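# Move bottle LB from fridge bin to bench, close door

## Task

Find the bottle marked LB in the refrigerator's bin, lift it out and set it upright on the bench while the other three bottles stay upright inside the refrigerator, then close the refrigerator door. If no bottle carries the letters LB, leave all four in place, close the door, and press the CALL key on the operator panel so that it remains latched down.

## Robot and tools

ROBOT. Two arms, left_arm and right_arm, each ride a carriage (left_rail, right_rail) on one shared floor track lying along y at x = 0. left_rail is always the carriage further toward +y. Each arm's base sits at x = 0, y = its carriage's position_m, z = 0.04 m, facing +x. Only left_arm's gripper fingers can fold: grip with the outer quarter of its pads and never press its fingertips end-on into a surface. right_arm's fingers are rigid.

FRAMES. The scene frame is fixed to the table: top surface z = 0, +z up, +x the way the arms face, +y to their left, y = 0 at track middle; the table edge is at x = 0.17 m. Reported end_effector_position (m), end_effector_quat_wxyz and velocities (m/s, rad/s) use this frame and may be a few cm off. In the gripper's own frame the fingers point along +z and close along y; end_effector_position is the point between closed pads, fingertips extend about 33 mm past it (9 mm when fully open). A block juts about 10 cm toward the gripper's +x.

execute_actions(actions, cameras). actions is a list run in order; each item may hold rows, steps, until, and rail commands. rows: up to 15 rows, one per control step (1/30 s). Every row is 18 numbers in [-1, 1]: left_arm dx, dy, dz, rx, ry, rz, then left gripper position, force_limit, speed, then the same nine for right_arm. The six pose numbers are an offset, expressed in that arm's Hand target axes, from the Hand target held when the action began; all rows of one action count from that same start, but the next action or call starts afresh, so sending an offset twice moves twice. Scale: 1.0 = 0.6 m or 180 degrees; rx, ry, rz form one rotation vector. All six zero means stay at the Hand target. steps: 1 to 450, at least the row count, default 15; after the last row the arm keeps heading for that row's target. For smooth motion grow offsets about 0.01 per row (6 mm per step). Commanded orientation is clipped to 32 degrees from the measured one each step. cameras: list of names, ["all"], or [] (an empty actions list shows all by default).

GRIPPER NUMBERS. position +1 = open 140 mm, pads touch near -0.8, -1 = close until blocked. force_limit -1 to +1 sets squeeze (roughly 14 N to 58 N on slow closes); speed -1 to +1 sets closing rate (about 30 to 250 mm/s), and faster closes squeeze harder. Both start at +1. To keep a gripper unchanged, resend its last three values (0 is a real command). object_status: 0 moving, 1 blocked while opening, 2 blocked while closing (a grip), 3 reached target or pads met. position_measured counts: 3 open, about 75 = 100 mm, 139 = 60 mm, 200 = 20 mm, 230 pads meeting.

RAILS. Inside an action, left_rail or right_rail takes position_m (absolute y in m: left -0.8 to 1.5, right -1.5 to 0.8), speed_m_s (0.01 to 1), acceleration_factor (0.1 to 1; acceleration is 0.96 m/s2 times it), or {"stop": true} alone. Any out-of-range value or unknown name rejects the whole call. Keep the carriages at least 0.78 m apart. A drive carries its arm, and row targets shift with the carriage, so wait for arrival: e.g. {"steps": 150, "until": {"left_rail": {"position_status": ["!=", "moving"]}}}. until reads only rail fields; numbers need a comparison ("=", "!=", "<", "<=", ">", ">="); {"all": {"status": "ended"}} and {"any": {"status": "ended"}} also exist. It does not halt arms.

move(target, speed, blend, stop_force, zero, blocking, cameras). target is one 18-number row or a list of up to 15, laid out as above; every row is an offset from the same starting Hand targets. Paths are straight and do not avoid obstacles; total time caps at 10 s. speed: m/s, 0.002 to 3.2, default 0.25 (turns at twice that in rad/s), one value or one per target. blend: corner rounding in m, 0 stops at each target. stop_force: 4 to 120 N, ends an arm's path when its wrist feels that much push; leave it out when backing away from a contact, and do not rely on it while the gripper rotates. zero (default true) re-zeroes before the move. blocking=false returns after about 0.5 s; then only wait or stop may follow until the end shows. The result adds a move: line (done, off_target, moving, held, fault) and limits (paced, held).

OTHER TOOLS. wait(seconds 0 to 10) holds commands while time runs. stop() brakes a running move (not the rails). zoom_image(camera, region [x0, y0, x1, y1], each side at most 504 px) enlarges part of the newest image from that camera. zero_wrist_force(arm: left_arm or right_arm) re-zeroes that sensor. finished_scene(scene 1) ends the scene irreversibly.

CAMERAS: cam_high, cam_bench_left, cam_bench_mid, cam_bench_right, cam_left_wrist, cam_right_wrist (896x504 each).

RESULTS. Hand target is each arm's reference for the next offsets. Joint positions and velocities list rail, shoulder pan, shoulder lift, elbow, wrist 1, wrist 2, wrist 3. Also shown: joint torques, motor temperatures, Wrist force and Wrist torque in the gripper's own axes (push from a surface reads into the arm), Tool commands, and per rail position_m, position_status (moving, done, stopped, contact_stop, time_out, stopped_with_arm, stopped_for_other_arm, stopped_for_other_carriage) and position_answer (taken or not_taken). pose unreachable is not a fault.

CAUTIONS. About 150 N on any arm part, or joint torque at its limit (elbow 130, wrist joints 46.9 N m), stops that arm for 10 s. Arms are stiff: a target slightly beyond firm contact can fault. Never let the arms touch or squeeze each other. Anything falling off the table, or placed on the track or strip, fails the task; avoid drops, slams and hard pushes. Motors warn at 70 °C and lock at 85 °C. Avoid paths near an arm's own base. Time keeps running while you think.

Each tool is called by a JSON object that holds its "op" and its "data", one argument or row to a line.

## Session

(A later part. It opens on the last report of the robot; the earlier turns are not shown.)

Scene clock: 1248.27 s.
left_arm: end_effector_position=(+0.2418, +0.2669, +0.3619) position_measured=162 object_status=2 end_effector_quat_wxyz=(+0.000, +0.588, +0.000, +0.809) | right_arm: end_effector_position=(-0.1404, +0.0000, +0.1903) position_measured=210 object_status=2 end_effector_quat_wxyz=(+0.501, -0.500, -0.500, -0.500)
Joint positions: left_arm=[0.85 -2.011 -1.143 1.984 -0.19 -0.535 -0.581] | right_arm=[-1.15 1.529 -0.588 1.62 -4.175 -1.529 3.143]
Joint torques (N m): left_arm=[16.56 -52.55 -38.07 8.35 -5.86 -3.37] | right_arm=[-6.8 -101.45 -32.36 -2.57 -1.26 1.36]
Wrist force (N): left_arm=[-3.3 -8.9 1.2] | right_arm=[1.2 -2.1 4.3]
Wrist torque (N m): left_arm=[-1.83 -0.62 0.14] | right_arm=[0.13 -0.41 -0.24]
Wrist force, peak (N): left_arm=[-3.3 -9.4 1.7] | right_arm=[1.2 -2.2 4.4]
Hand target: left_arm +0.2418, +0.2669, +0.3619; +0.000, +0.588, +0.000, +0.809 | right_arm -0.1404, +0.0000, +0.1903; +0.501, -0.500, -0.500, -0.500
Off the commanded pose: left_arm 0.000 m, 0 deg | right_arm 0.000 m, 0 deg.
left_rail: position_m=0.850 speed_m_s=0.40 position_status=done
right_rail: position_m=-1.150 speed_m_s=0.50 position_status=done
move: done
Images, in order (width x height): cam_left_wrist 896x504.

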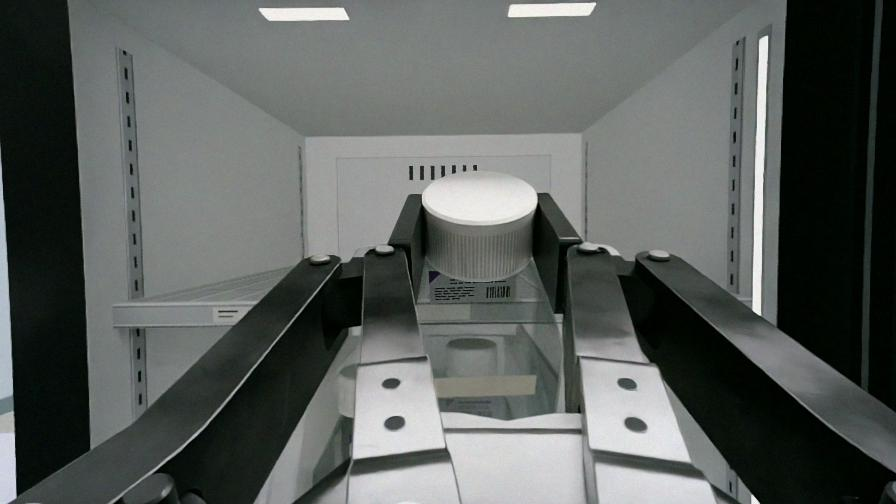

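{"op": "move", "data": {
  "target": [
    [-0.0952,0,-0.0203,0,0,0,-0.98,1,-1,0,0,0,0,0,0,-1,0,-1],
    [-0.1245,0,0.048,0,0,0,-0.98,1,-1,0,0,0,0,0,0,-1,0,-1],
    [-0.1563,0,0.0465,0,0,0,-0.98,1,-1,0,0,0,0,0,0,-1,0,-1],
    [-0.204,0,0.0392,0,0,0,-0.98,1,-1,0,0,0,0,0,0,-1,0,-1]
  ],
  "speed": [0.08, 0.05, 0.04, 0.04],
  "stop_force": 8,
  "blend": 0.002,
  "cameras": ["cam_left_wrist"]
}}

{"op": "zoom_image", "data": {
  "camera": "cam_left_wrist",
  "region": [380, 140, 620, 440]
}}

Scene clock: 1261.03 s.
left_arm: end_effector_position=(+0.2478, +0.2669, +0.3095) position_measured=162 object_status=2 end_effector_quat_wxyz=(+0.000, +0.588, +0.000, +0.809) | right_arm: end_effector_position=(-0.1404, +0.0000, +0.1903) position_measured=210 object_status=2 end_effector_quat_wxyz=(+0.501, -0.500, -0.500, -0.500)
Joint positions: left_arm=[0.85 -2.001 -1.069 2.001 -0.27 -0.527 -0.593] | right_arm=[-1.15 1.529 -0.588 1.62 -4.175 -1.529 3.143]
Joint torques (N m): left_arm=[-17.69 -88.43 -33.62 7.56 -5.32 2.18] | right_arm=[-9.2 -99.82 -30.69 -2.54 -0.91 1.52]
Wrist force (N): left_arm=[-2.8 -9.1 1.4] | right_arm=[1.2 -3.4 4.3]
Wrist torque (N m): left_arm=[-1.85 -0.60 -0.20] | right_arm=[0.10 -0.41 -0.25]
Wrist force, peak (N): left_arm=[46.4 -4.0 -3.6] | right_arm=[1.2 -3.2 4.7]
Hand target: left_arm +0.2478, +0.2669, +0.3095; +0.000, +0.588, +0.000, +0.809 (not the last commanded pose) | right_arm -0.1404, +0.0000, +0.1903; +0.501, -0.500, -0.500, -0.500
Off the commanded pose: left_arm 0.078 m, 0 deg | right_arm 0.000 m, 0 deg.
left_rail: position_m=0.850 speed_m_s=0.40 position_status=done
right_rail: position_m=-1.150 speed_m_s=0.50 position_status=done
move: contact (left_arm); path passed 0 of 4 targets
Images, in order (width x height): cam_left_wrist 896x504.

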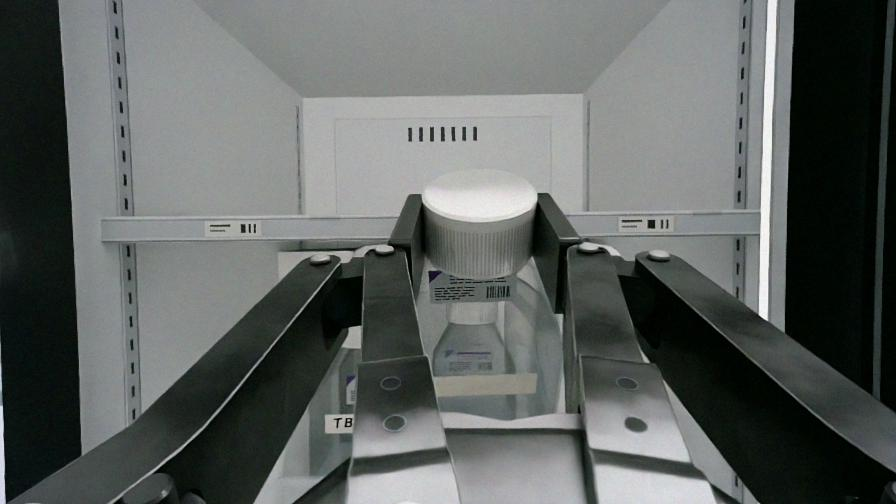

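Scaled by 1.680 from the camera's 896x504 image, which has a finer 1280x720 frame.

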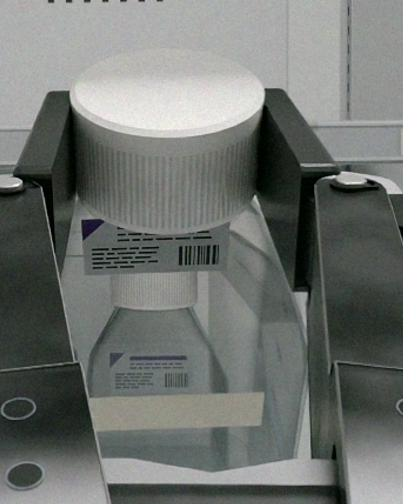

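{"op": "wait", "data": {
  "seconds": 0.1,
  "cameras": ["cam_high", "cam_bench_left", "cam_right_wrist", "cam_bench_mid"]
}}

Scene clock: 1279.23 s.
left_arm: end_effector_position=(+0.2478, +0.2669, +0.3095) position_measured=162 object_status=2 end_effector_quat_wxyz=(+0.000, +0.588, +0.000, +0.809) | right_arm: end_effector_position=(-0.1404, +0.0000, +0.1903) position_measured=210 object_status=2 end_effector_quat_wxyz=(+0.501, -0.500, -0.500, -0.500)
Joint positions: left_arm=[0.85 -2.001 -1.069 2.001 -0.27 -0.527 -0.593] | right_arm=[-1.15 1.529 -0.588 1.62 -4.175 -1.529 3.143]
Joint torques (N m): left_arm=[-18.41 -89.22 -34.08 7.51 -5.18 2.61] | right_arm=[-12.75 -97.17 -28.72 -2.54 -1.2 1.55]
Wrist force (N): left_arm=[-2.8 -9.1 1.5] | right_arm=[0.9 -3.2 4.4]
Wrist torque (N m): left_arm=[-1.86 -0.61 -0.20] | right_arm=[0.13 -0.34 -0.25]
Wrist force, peak (N): left_arm=[-3.4 -9.7 1.5] | right_arm=[1.2 -3.5 4.4]
Hand target: left_arm +0.2478, +0.2669, +0.3095; +0.000, +0.588, +0.000, +0.809 (not the last commanded pose) | right_arm -0.1404, +0.0000, +0.1903; +0.501, -0.500, -0.500, -0.500
Tool commands: left_gripper/position=-0.98 left_gripper/force_limit=+1.0 left_gripper/speed=-1.0 right_gripper/position=-1.0 right_gripper/force_limit=+0.0 right_gripper/speed=-1.0
Off the commanded pose: left_arm 0.078 m, 0 deg | right_arm 0.000 m, 0 deg.
left_rail: position_m=0.850 speed_m_s=0.40 position_status=done
right_rail: position_m=-1.150 speed_m_s=0.50 position_status=done
wait: 0.10 s; at rest from the start
Images, in order (width x height): cam_high 896x504, cam_bench_left 896x504, cam_bench_mid 896x504, cam_right_wrist 896x504.

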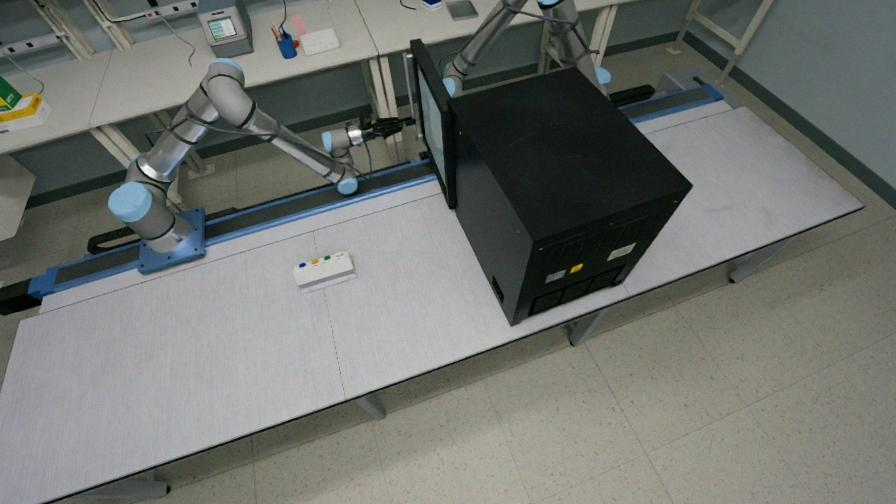

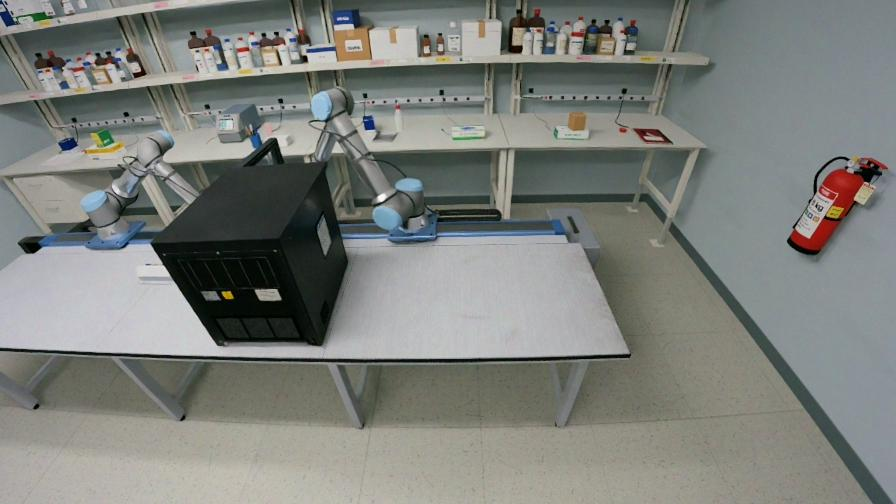

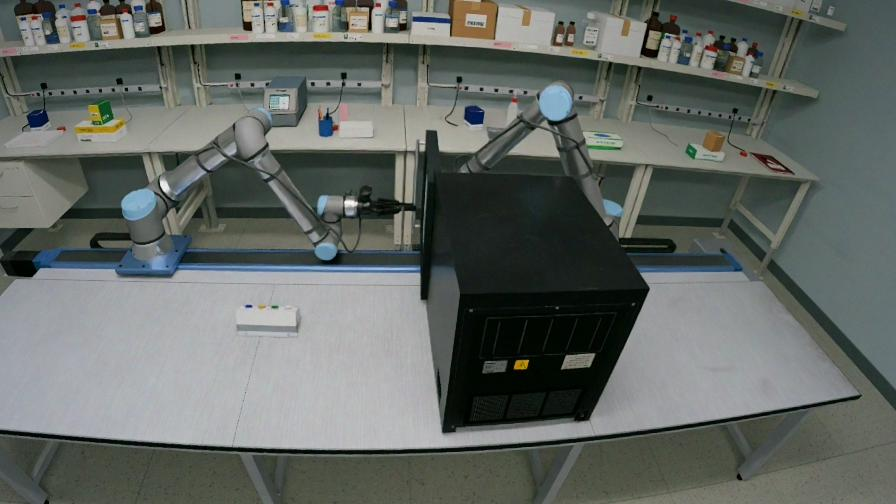

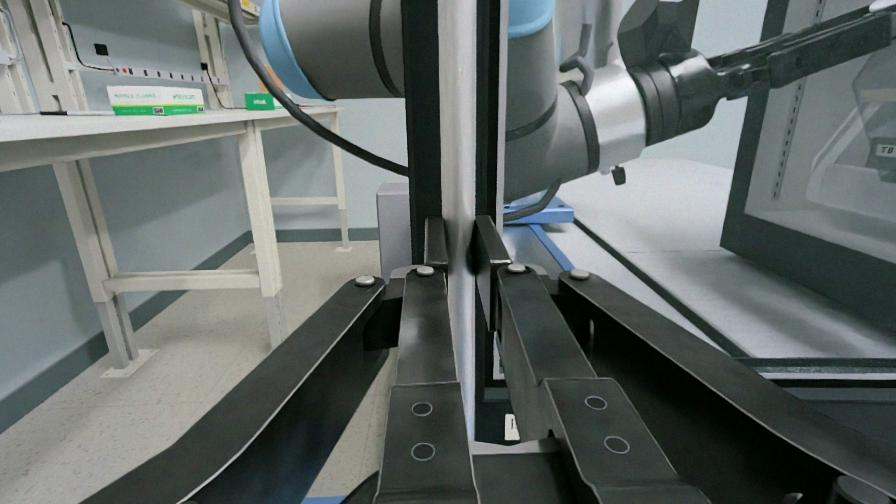

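{"op": "zoom_image", "data": {
  "camera": "cam_right_wrist",
  "region": [640, 0, 896, 270]
}}

Scaled by 1.867 from the camera's 896x504 image, which has a finer 1280x720 frame.

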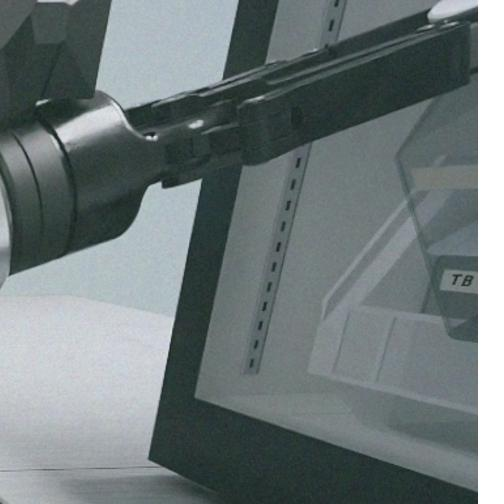

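{"op": "execute_actions", "data": {
  "actions": [],
  "cameras": ["cam_left_wrist"]
}}

{"op": "zoom_image", "data": {
  "camera": "cam_left_wrist",
  "region": [260, 230, 460, 480]
}}

Scene clock: 1365.17 s.
left_arm: end_effector_position=(+0.2478, +0.2669, +0.3095) position_measured=162 object_status=2 end_effector_quat_wxyz=(+0.000, +0.588, +0.000, +0.809) | right_arm: end_effector_position=(-0.1404, +0.0000, +0.1903) position_measured=210 object_status=2 end_effector_quat_wxyz=(+0.501, -0.500, -0.500, -0.500)
Joint positions: left_arm=[0.85 -2.001 -1.069 2.001 -0.27 -0.527 -0.593] | right_arm=[-1.15 1.529 -0.588 1.62 -4.175 -1.529 3.143]
Joint velocities: within noise
Joint torques (N m): left_arm=[-17.59 -90.25 -33.49 7.16 -4.82 2.37] | right_arm=[-11.18 -100.31 -27.95 -2.53 -1.29 1.61]
Motor temperatures (°C): left_arm=[30 32 41 38 28 29] | right_arm=[30 30 32 32 35 31]
Wrist force (N): left_arm=[-2.9 -9.4 1.5] | right_arm=[1.1 -3.0 4.2]
Wrist torque (N m): left_arm=[-1.91 -0.58 -0.20] | right_arm=[0.18 -0.38 -0.25]
Wrist force, peak (N): left_arm=[-3.2 -9.9 1.8] | right_arm=[1.4 -3.4 4.5]
Hand target: left_arm +0.2478, +0.2669, +0.3095; +0.000, +0.588, +0.000, +0.809 (not the last commanded pose) | right_arm -0.1404, +0.0000, +0.1903; +0.501, -0.500, -0.500, -0.500
Tool commands: left_gripper/position=-0.98 left_gripper/force_limit=+1.0 left_gripper/speed=-1.0 right_gripper/position=-1.0 right_gripper/force_limit=+0.0 right_gripper/speed=-1.0
Off the commanded pose: left_arm 0.078 m, 0 deg | right_arm 0.000 m, 0 deg.
left_rail: position_m=0.850 speed_m_s=0.40 position_status=done
right_rail: position_m=-1.150 speed_m_s=0.50 position_status=done
Images, in order (width x height): cam_left_wrist 896x504.

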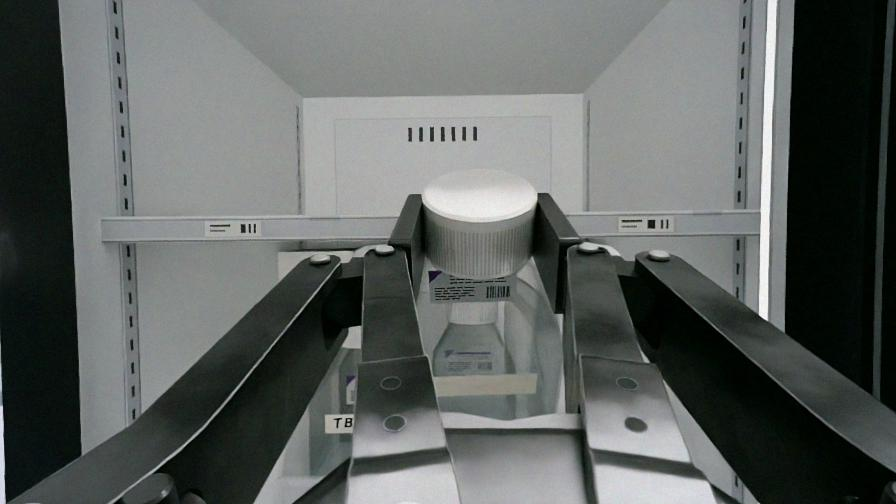

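Scaled by 2.016 from the camera's 896x504 image, which has a finer 1280x720 frame.

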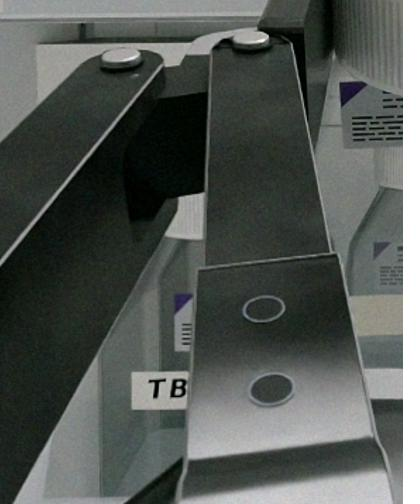

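{"op": "execute_actions", "data": {
  "actions": []
}}

Scene clock: 1385.80 s.
left_arm: end_effector_position=(+0.2478, +0.2669, +0.3095) position_measured=162 object_status=2 end_effector_quat_wxyz=(+0.000, +0.588, +0.000, +0.809) | right_arm: end_effector_position=(-0.1404, +0.0000, +0.1903) position_measured=210 object_status=2 end_effector_quat_wxyz=(+0.501, -0.500, -0.500, -0.500)
Joint positions: left_arm=[0.85 -2.001 -1.069 2.001 -0.27 -0.527 -0.593] | right_arm=[-1.15 1.529 -0.588 1.62 -4.175 -1.529 3.143]
Joint velocities: within noise
Joint torques (N m): left_arm=[-16.12 -90.28 -33.54 6.92 -4.79 1.93] | right_arm=[-10.08 -98.66 -26.77 -2.56 -1.27 1.27]
Motor temperatures (°C): left_arm=[30 32 40 38 28 29] | right_arm=[30 30 32 32 35 31]
Wrist force (N): left_arm=[-3.2 -9.3 1.7] | right_arm=[1.3 -3.0 4.1]
Wrist torque (N m): left_arm=[-1.88 -0.52 -0.19] | right_arm=[0.19 -0.44 -0.25]
Wrist force, peak (N): left_arm=[-2.9 -9.7 1.6] | right_arm=[1.2 -3.4 4.5]
Hand target: left_arm +0.2478, +0.2669, +0.3095; +0.000, +0.588, +0.000, +0.809 (not the last commanded pose) | right_arm -0.1404, +0.0000, +0.1903; +0.501, -0.500, -0.500, -0.500
Tool commands: left_gripper/position=-0.98 left_gripper/force_limit=+1.0 left_gripper/speed=-1.0 right_gripper/position=-1.0 right_gripper/force_limit=+0.0 right_gripper/speed=-1.0
Off the commanded pose: left_arm 0.078 m, 0 deg | right_arm 0.000 m, 0 deg.
left_rail: position_m=0.850 speed_m_s=0.40 position_status=done
right_rail: position_m=-1.150 speed_m_s=0.50 position_status=done

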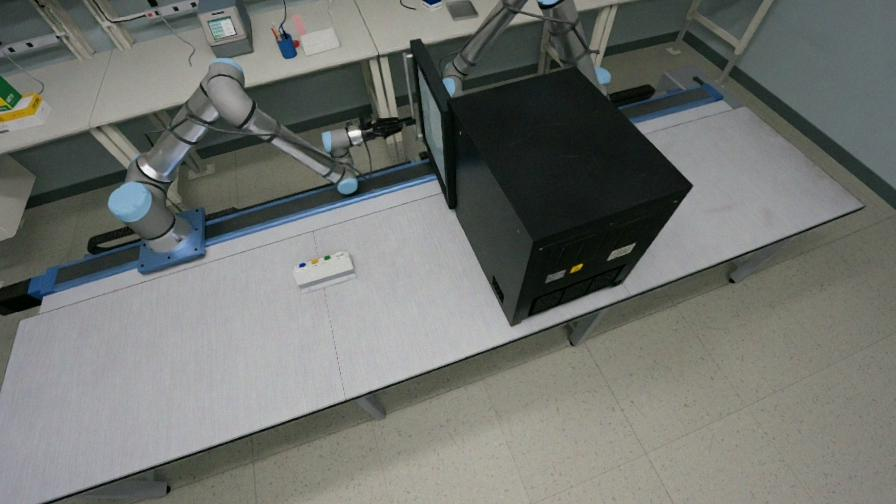

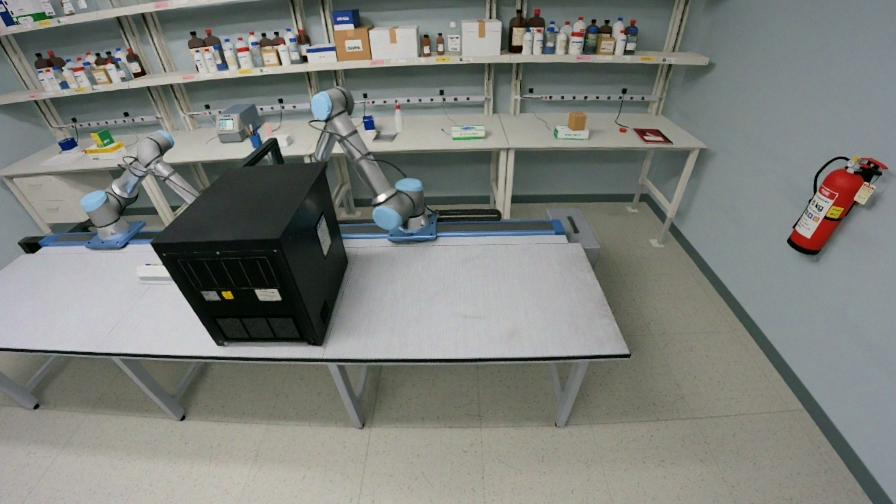

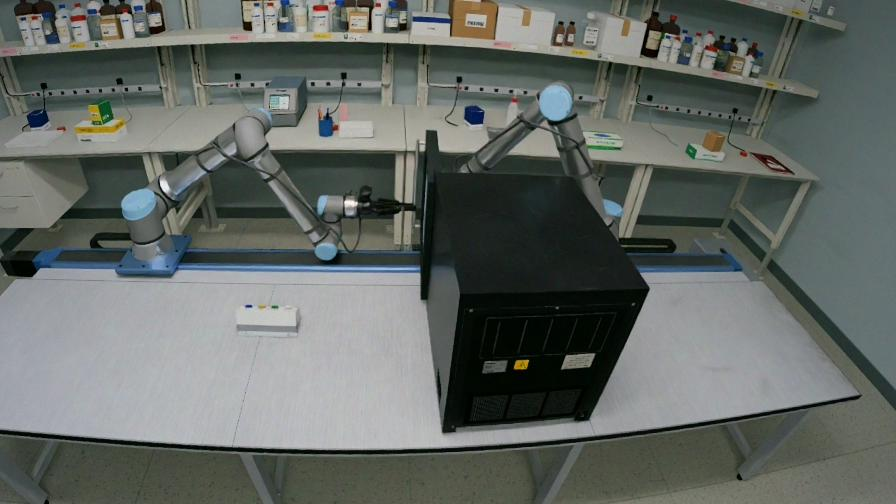

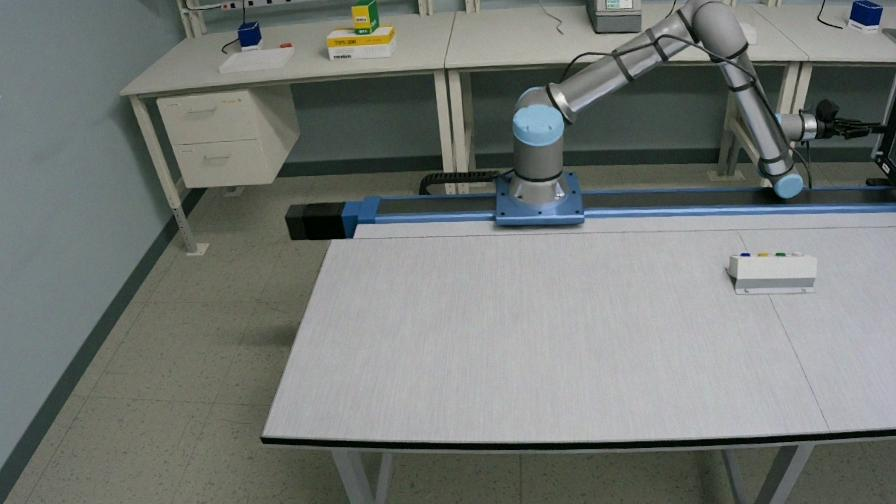

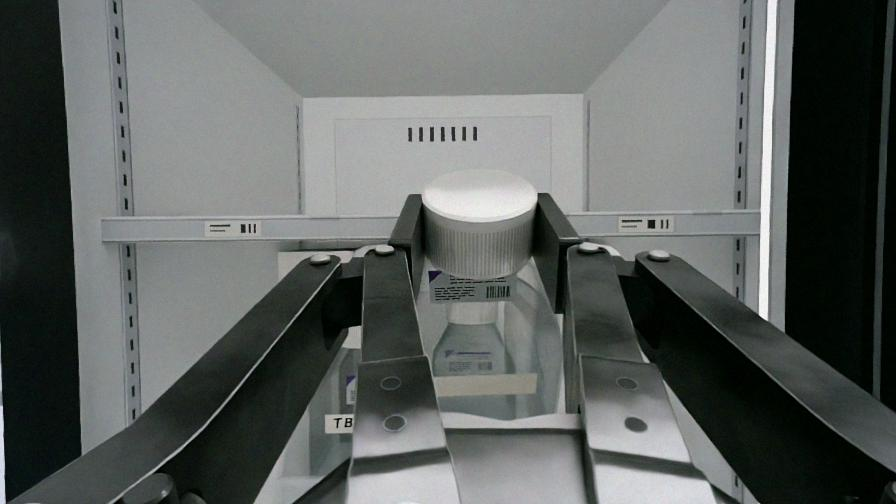

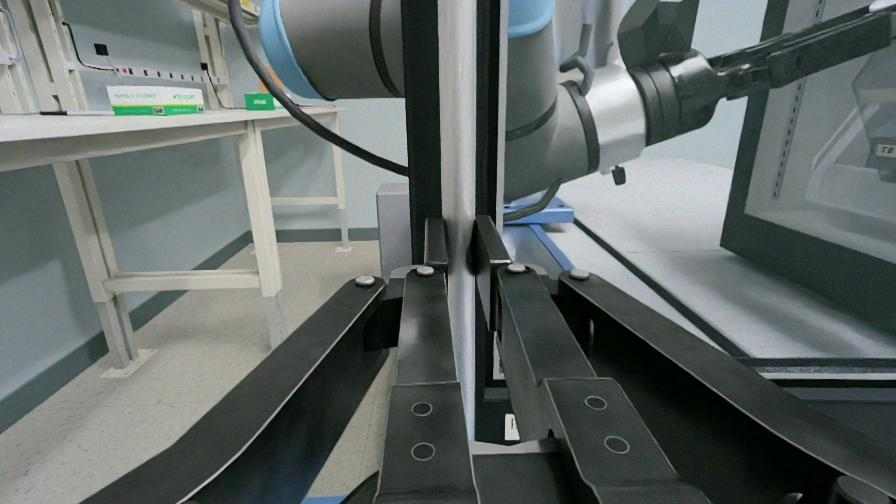

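{"op": "zoom_image", "data": {
  "camera": "cam_left_wrist",
  "region": [280, 160, 600, 500]
}}

Scaled by 1.482 from the camera's 896x504 image, which has a finer 1280x720 frame.

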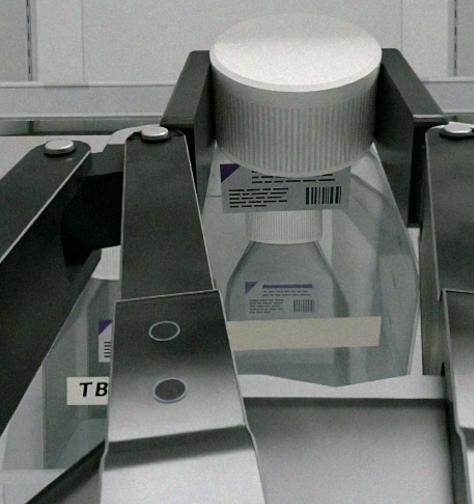

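{"op": "zoom_image", "data": {
  "camera": "cam_left_wrist",
  "region": [410, 250, 590, 440]
}}

{"op": "zoom_image", "data": {
  "camera": "cam_left_wrist",
  "region": [270, 290, 400, 500]
}}

Scaled by 2.653 from the camera's 896x504 image, which has a finer 1280x720 frame.

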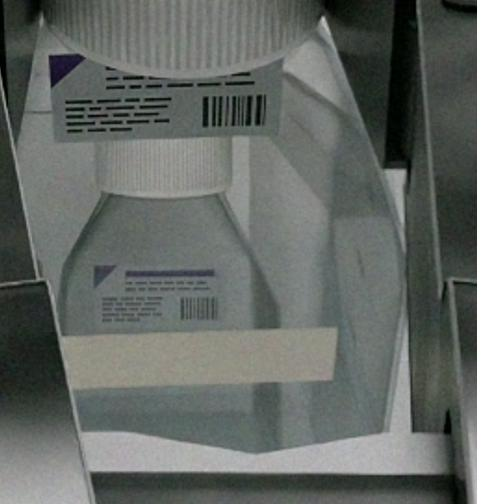

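Scaled by 2.400 from the camera's 896x504 image, which has a finer 1280x720 frame.

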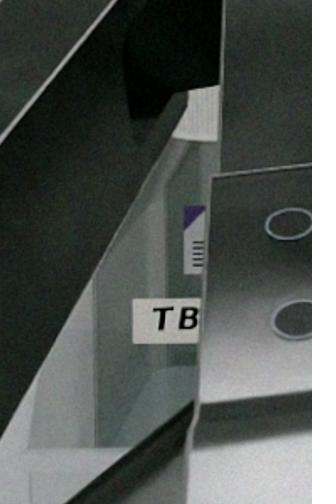

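{"op": "zoom_image", "data": {
  "camera": "cam_left_wrist",
  "region": [400, 150, 560, 300]
}}

Scaled by 3.150 from the camera's 896x504 image, which has a finer 1280x720 frame.

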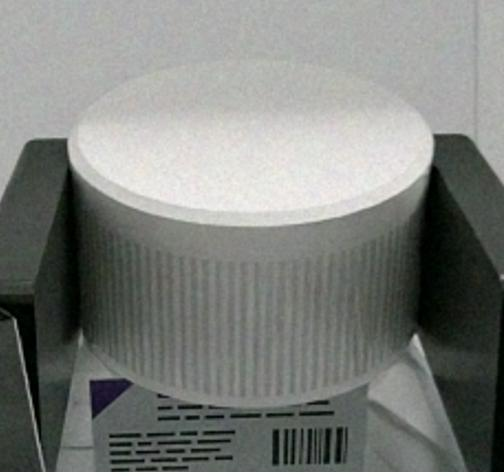

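{"op": "zoom_image", "data": {
  "camera": "cam_right_wrist",
  "region": [400, 380, 640, 504]
}}

{"op": "zoom_image", "data": {
  "camera": "cam_left_wrist",
  "region": [400, 380, 640, 504]
}}

Scaled by 2.100 from the camera's 896x504 image, which has a finer 1280x720 frame.

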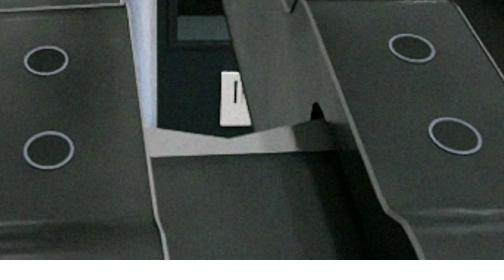

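Scaled by 2.100 from the camera's 896x504 image, which has a finer 1280x720 frame.

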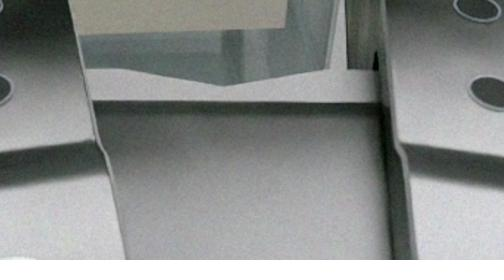

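{"op": "zoom_image", "data": {
  "camera": "cam_right_wrist",
  "region": [640, 0, 896, 260]
}}

Scaled by 1.938 from the camera's 896x504 image, which has a finer 1280x720 frame.

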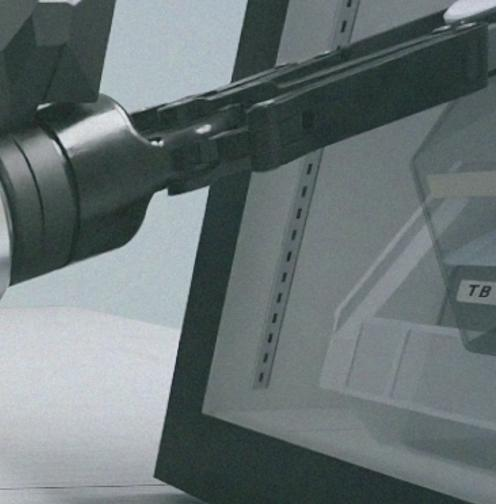

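{"op": "move", "data": {
  "target": [0.099, 0, -0.143, 0, 0, 0, -0.98, 1.0, -1.0, 0, 0, 0, 0, 0, 0, -1.0, 0.0, -1.0],
  "speed": 0.12,
  "cameras": ["cam_right_wrist", "cam_left_wrist"]
}}

Scene clock: 1585.90 s.
left_arm: end_effector_position=(+0.1481, +0.2669, +0.3393) position_measured=162 object_status=2 end_effector_quat_wxyz=(+0.000, +0.588, +0.000, +0.809) | right_arm: end_effector_position=(-0.1404, +0.0000, +0.1903) position_measured=210 object_status=2 end_effector_quat_wxyz=(+0.501, -0.500, -0.500, -0.500)
Joint positions: left_arm=[0.85 -2.154 -1.112 1.971 -0.325 -0.653 -0.439] | right_arm=[-1.15 1.529 -0.588 1.62 -4.175 -1.529 3.143]
Joint torques (N m): left_arm=[-14.83 -86.78 -36.48 2.59 -4.28 2.44] | right_arm=[-11.52 -100.11 -25.47 -2.56 -0.78 1.76]
Wrist force (N): left_arm=[-3.0 -8.9 1.6] | right_arm=[1.1 -3.1 4.2]
Wrist torque (N m): left_arm=[-1.83 -0.59 -0.21] | right_arm=[0.15 -0.39 -0.25]
Wrist force, peak (N): left_arm=[-4.1 -9.4 3.2] | right_arm=[1.3 -3.0 4.8]
Hand target: left_arm +0.1479, +0.2669, +0.3394; +0.000, +0.588, +0.000, +0.809 | right_arm -0.1404, +0.0000, +0.1903; +0.501, -0.500, -0.500, -0.500
Off the commanded pose: left_arm 0.000 m, 0 deg | right_arm 0.000 m, 0 deg.
left_rail: position_m=0.850 speed_m_s=0.40 position_status=done
right_rail: position_m=-1.150 speed_m_s=0.50 position_status=done
move: done
Images, in order (width x height): cam_left_wrist 896x504, cam_right_wrist 896x504.

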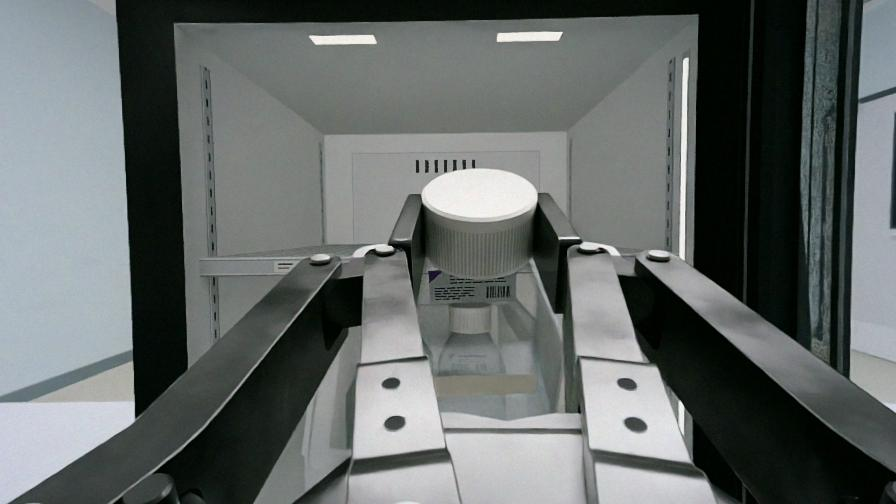

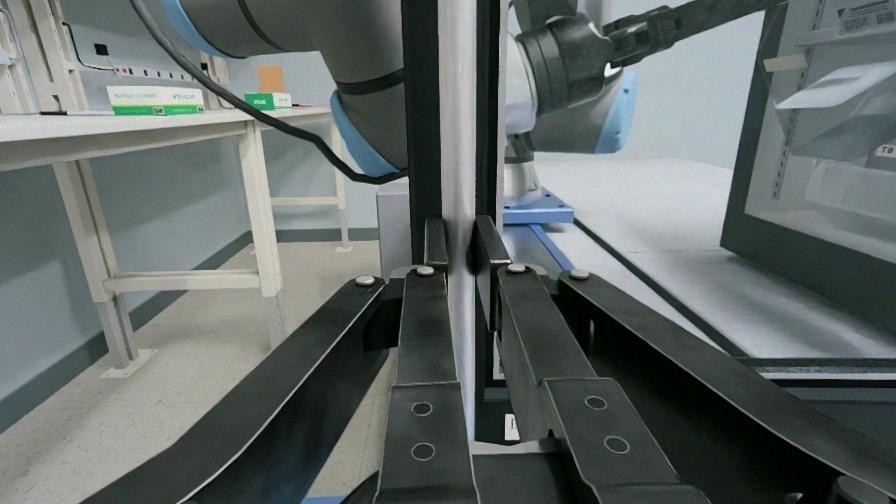

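{"op": "zoom_image", "data": {
  "camera": "cam_right_wrist",
  "region": [700, 0, 896, 220]
}}

Scaled by 2.291 from the camera's 896x504 image, which has a finer 1280x720 frame.

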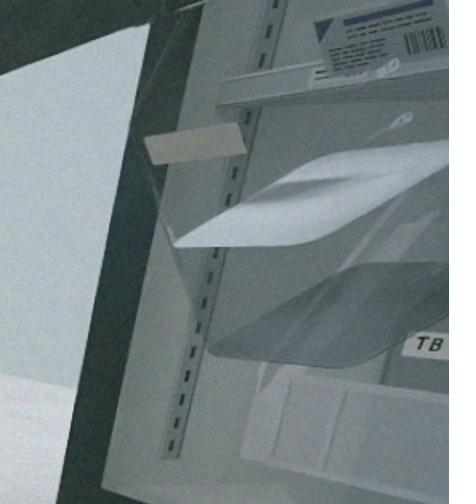

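{"op": "zoom_image", "data": {
  "camera": "cam_right_wrist",
  "region": [790, 100, 896, 220]
}}

Scaled by 4.200 from the camera's 896x504 image, which has a finer 1280x720 frame.

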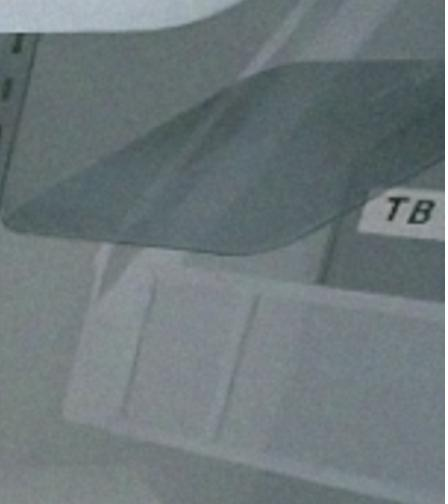

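{"op": "move", "data": {
  "target": [
    [-0.0635, 0.004, -0.017, 0, -0.1778, 0, -0.98, 1.0, -1.0, 0, 0, 0, 0, 0, 0, -1.0, 0.0, -1.0],
    [-0.267, 0.004, 0.0188, 0, -0.1778, 0, -0.98, 1.0, -1.0, 0, 0, 0, 0, 0, 0, -1.0, 0.0, -1.0]
  ],
  "speed": 0.15,
  "blend": 0.02,
  "cameras": ["cam_right_wrist", "cam_left_wrist"]
}}

Scene clock: 1857.23 s.
left_arm: end_effector_position=(+0.2081, +0.2645, +0.1906) position_measured=162 object_status=2 end_effector_quat_wxyz=(+0.000, +0.788, +0.000, +0.616) | right_arm: end_effector_position=(-0.1404, +0.0000, +0.1903) position_measured=210 object_status=2 end_effector_quat_wxyz=(+0.501, -0.500, -0.500, -0.500)
Joint positions: left_arm=[0.85 -2.072 -1.328 2.195 -1.346 -0.553 0.415] | right_arm=[-1.15 1.529 -0.588 1.62 -4.175 -1.529 3.143]
Joint torques (N m): left_arm=[16.62 -40.14 -27.52 -3.63 3.93 2.37] | right_arm=[-11.52 -100.49 -25.26 -3.28 -0.22 2]
Wrist force (N): left_arm=[-2.2 -8.9 2.3] | right_arm=[0.7 -3.0 4.2]
Wrist torque (N m): left_arm=[-1.91 -0.59 -0.25] | right_arm=[0.19 -0.30 -0.25]
Wrist force, peak (N): left_arm=[-2.9 -9.8 1.8] | right_arm=[1.2 -3.5 4.7]
Hand target: left_arm +0.2082, +0.2645, +0.1905; +0.000, +0.788, +0.000, +0.616 | right_arm -0.1404, +0.0000, +0.1903; +0.501, -0.500, -0.500, -0.500
Off the commanded pose: left_arm 0.000 m, 0 deg | right_arm 0.000 m, 0 deg.
left_rail: position_m=0.850 speed_m_s=0.40 position_status=done
right_rail: position_m=-1.150 speed_m_s=0.50 position_status=done
move: done
Images, in order (width x height): cam_left_wrist 896x504, cam_right_wrist 896x504.

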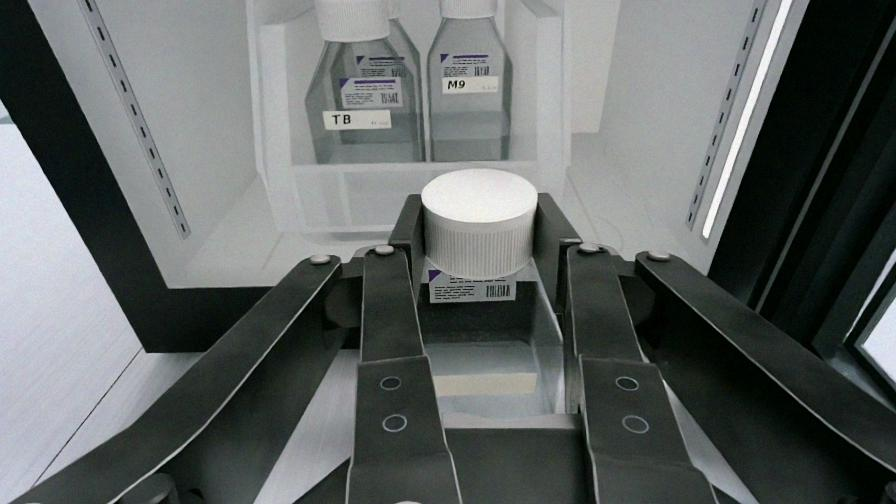

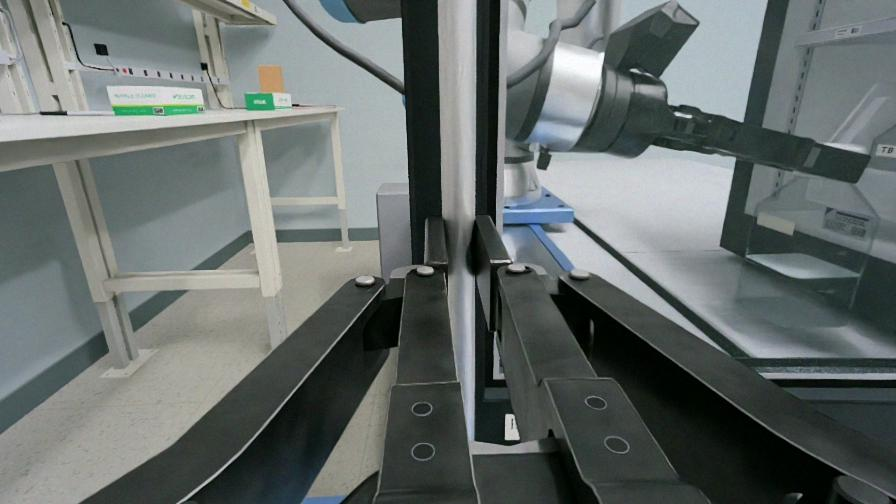

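{"op": "zoom_image", "data": {
  "camera": "cam_left_wrist",
  "region": [300, 30, 520, 180]
}}

{"op": "zoom_image", "data": {
  "camera": "cam_left_wrist",
  "region": [410, 250, 570, 430]
}}

{"op": "zoom_image", "data": {
  "camera": "cam_right_wrist",
  "region": [716, 100, 896, 340]
}}

Scaled by 2.291 from the camera's 896x504 image, which has a finer 1280x720 frame.

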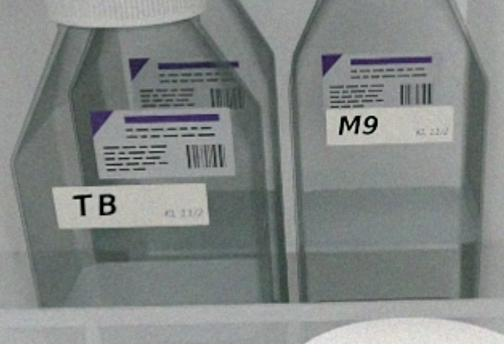

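Scaled by 2.800 from the camera's 896x504 image, which has a finer 1280x720 frame.

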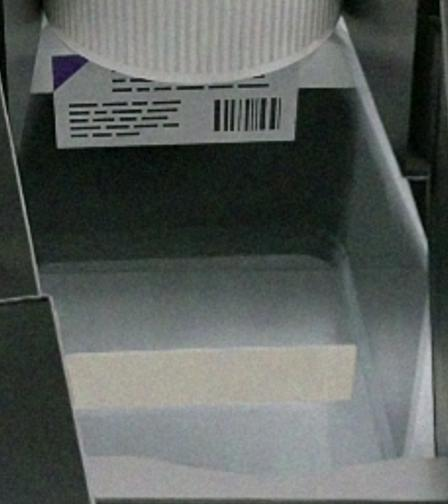

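Scaled by 2.100 from the camera's 896x504 image, which has a finer 1280x720 frame.

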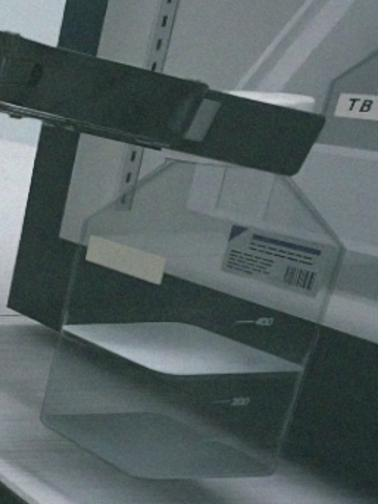

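{"op": "move", "data": {
  "target": [-0.0485, 0, 0.0121, 0, 0, 0, -0.98, 1.0, -1.0, 0, 0, 0, 0, 0, 0, -1.0, 0.0, -1.0],
  "speed": 0.02,
  "stop_force": 5,
  "cameras": ["cam_right_wrist", "cam_left_wrist"]
}}

Scene clock: 1883.90 s.
left_arm: end_effector_position=(+0.2082, +0.2645, +0.1658) position_measured=162 object_status=2 end_effector_quat_wxyz=(+0.000, +0.788, +0.000, +0.616) | right_arm: end_effector_position=(-0.1404, +0.0000, +0.1903) position_measured=210 object_status=2 end_effector_quat_wxyz=(+0.501, -0.500, -0.500, -0.500)
Joint positions: left_arm=[0.85 -2.072 -1.288 2.208 -1.398 -0.553 0.415] | right_arm=[-1.15 1.529 -0.588 1.62 -4.175 -1.529 3.143]
Joint torques (N m): left_arm=[16.21 -74.55 -37.93 1.8 -1.6 -1.68] | right_arm=[-11.82 -100.08 -22.79 -3.01 -0.62 1.97]
Wrist force (N): left_arm=[0.8 -9.1 -0.7] | right_arm=[1.0 -3.3 4.1]
Wrist torque (N m): left_arm=[-1.85 0.12 -0.30] | right_arm=[0.12 -0.37 -0.25]
Wrist force, peak (N): left_arm=[44.3 -16.6 -20.4] | right_arm=[1.0 -3.6 4.5]
Hand target: left_arm +0.2082, +0.2645, +0.1658; +0.000, +0.788, +0.000, +0.616 (not the last commanded pose) | right_arm -0.1404, +0.0000, +0.1903; +0.501, -0.500, -0.500, -0.500
Off the commanded pose: left_arm 0.005 m, 0 deg | right_arm 0.000 m, 0 deg.
left_rail: position_m=0.850 speed_m_s=0.40 position_status=done
right_rail: position_m=-1.150 speed_m_s=0.50 position_status=done
move: contact (left_arm)
Images, in order (width x height): cam_left_wrist 896x504, cam_right_wrist 896x504.

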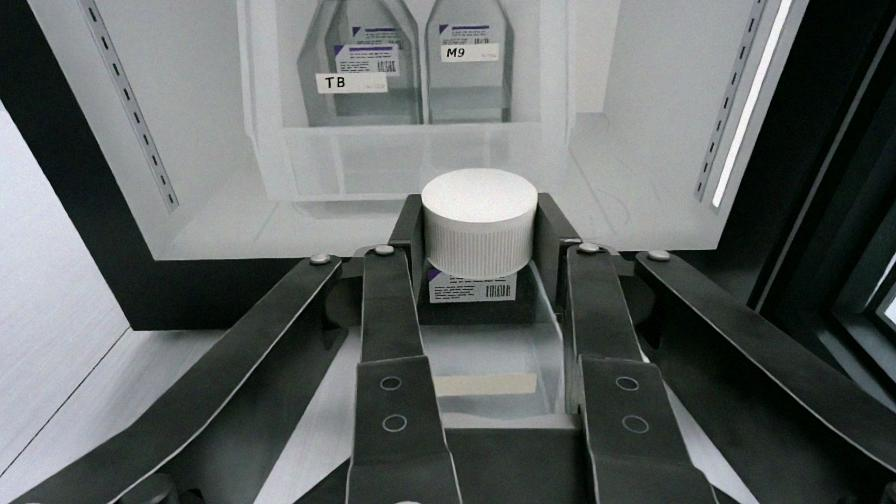

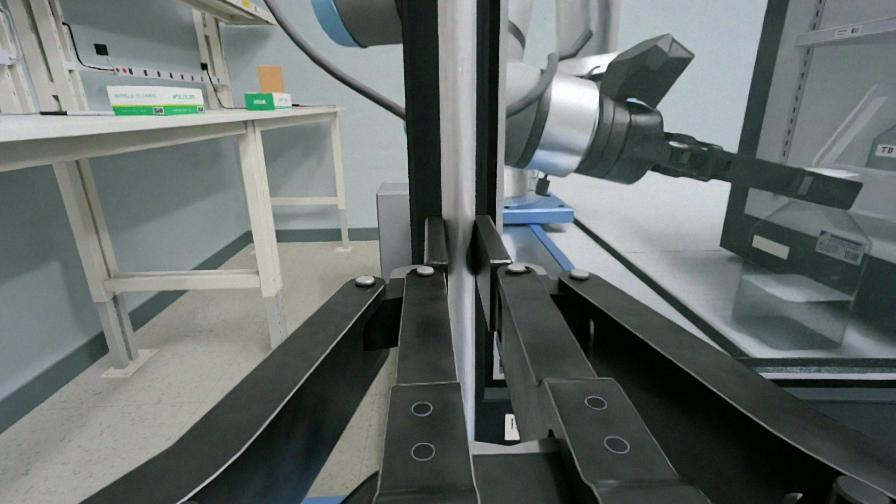

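{"op": "move", "data": {
  "target": [
    [0, 0, 0, 0, 0, 0, -0.06, 1.0, -1.0, 0, 0, 0, 0, 0, 0, -1.0, 0.0, -1.0],
    [0.0045, 0, 0.0003, 0, -0.0389, 0, -0.06, 1.0, -1.0, 0, 0, 0, 0, 0, 0, -1.0, 0.0, -1.0],
    [0.0045, 0, 0.0003, 0, -0.0389, 0, -1.0, 1.0, 0.35, 0, 0, 0, 0, 0, 0, -1.0, 0.0, -1.0]
  ],
  "speed": 0.1,
  "cameras": ["cam_right_wrist", "cam_left_wrist"]
}}

Scene clock: 1924.57 s.
left_arm: end_effector_position=(+0.2090, +0.2645, +0.1684) position_measured=163 object_status=2 end_effector_quat_wxyz=(+0.000, +0.824, +0.000, +0.567) | right_arm: end_effector_position=(-0.1404, +0.0000, +0.1903) position_measured=210 object_status=2 end_effector_quat_wxyz=(+0.501, -0.500, -0.500, -0.500)
Joint positions: left_arm=[0.85 -2.052 -1.364 2.237 -1.565 -0.595 0.602] | right_arm=[-1.15 1.529 -0.588 1.62 -4.175 -1.529 3.143]
Joint torques (N m): left_arm=[21.28 -58.92 -23.88 -4.63 -0.65 2.09] | right_arm=[-12.14 -99.41 -19.86 -3.12 -0.04 1.86]
Wrist force (N): left_arm=[8.3 -10.5 -6.4] | right_arm=[0.9 -3.0 4.0]
Wrist torque (N m): left_arm=[-1.86 0.17 -0.34] | right_arm=[0.18 -0.35 -0.25]
Wrist force, peak (N): left_arm=[9.6 -10.8 -6.7] | right_arm=[1.1 -3.3 4.6]
Hand target: left_arm +0.2090, +0.2645, +0.1683; +0.000, +0.824, +0.000, +0.567 | right_arm -0.1404, +0.0000, +0.1903; +0.501, -0.500, -0.500, -0.500
Off the commanded pose: left_arm 0.000 m, 0 deg | right_arm 0.000 m, 0 deg.
left_rail: position_m=0.850 speed_m_s=0.40 position_status=done
right_rail: position_m=-1.150 speed_m_s=0.50 position_status=done
move: done
Images, in order (width x height): cam_left_wrist 896x504, cam_right_wrist 896x504.

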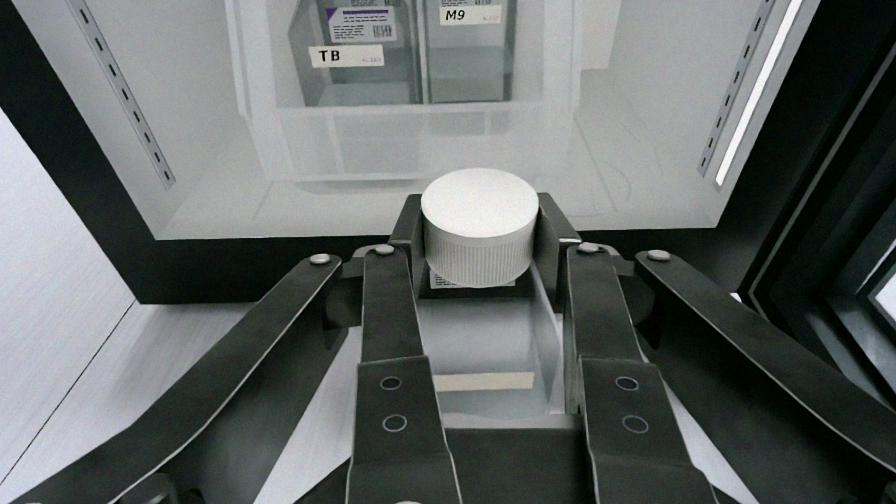

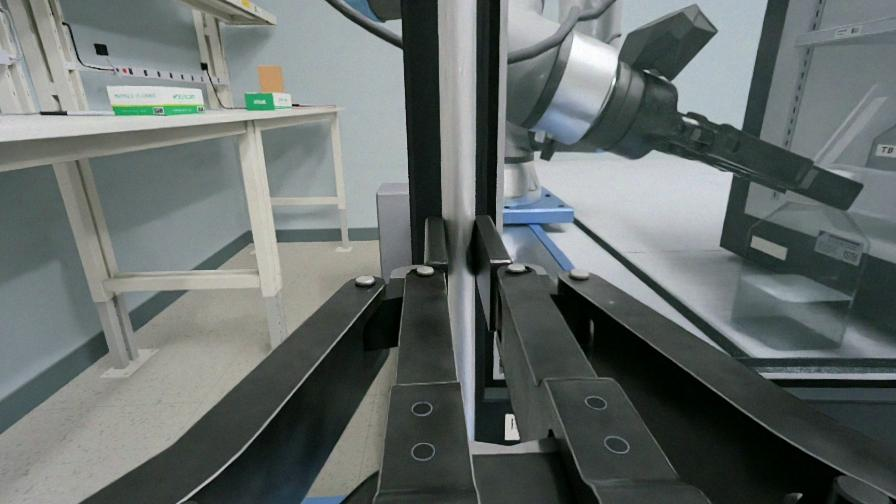

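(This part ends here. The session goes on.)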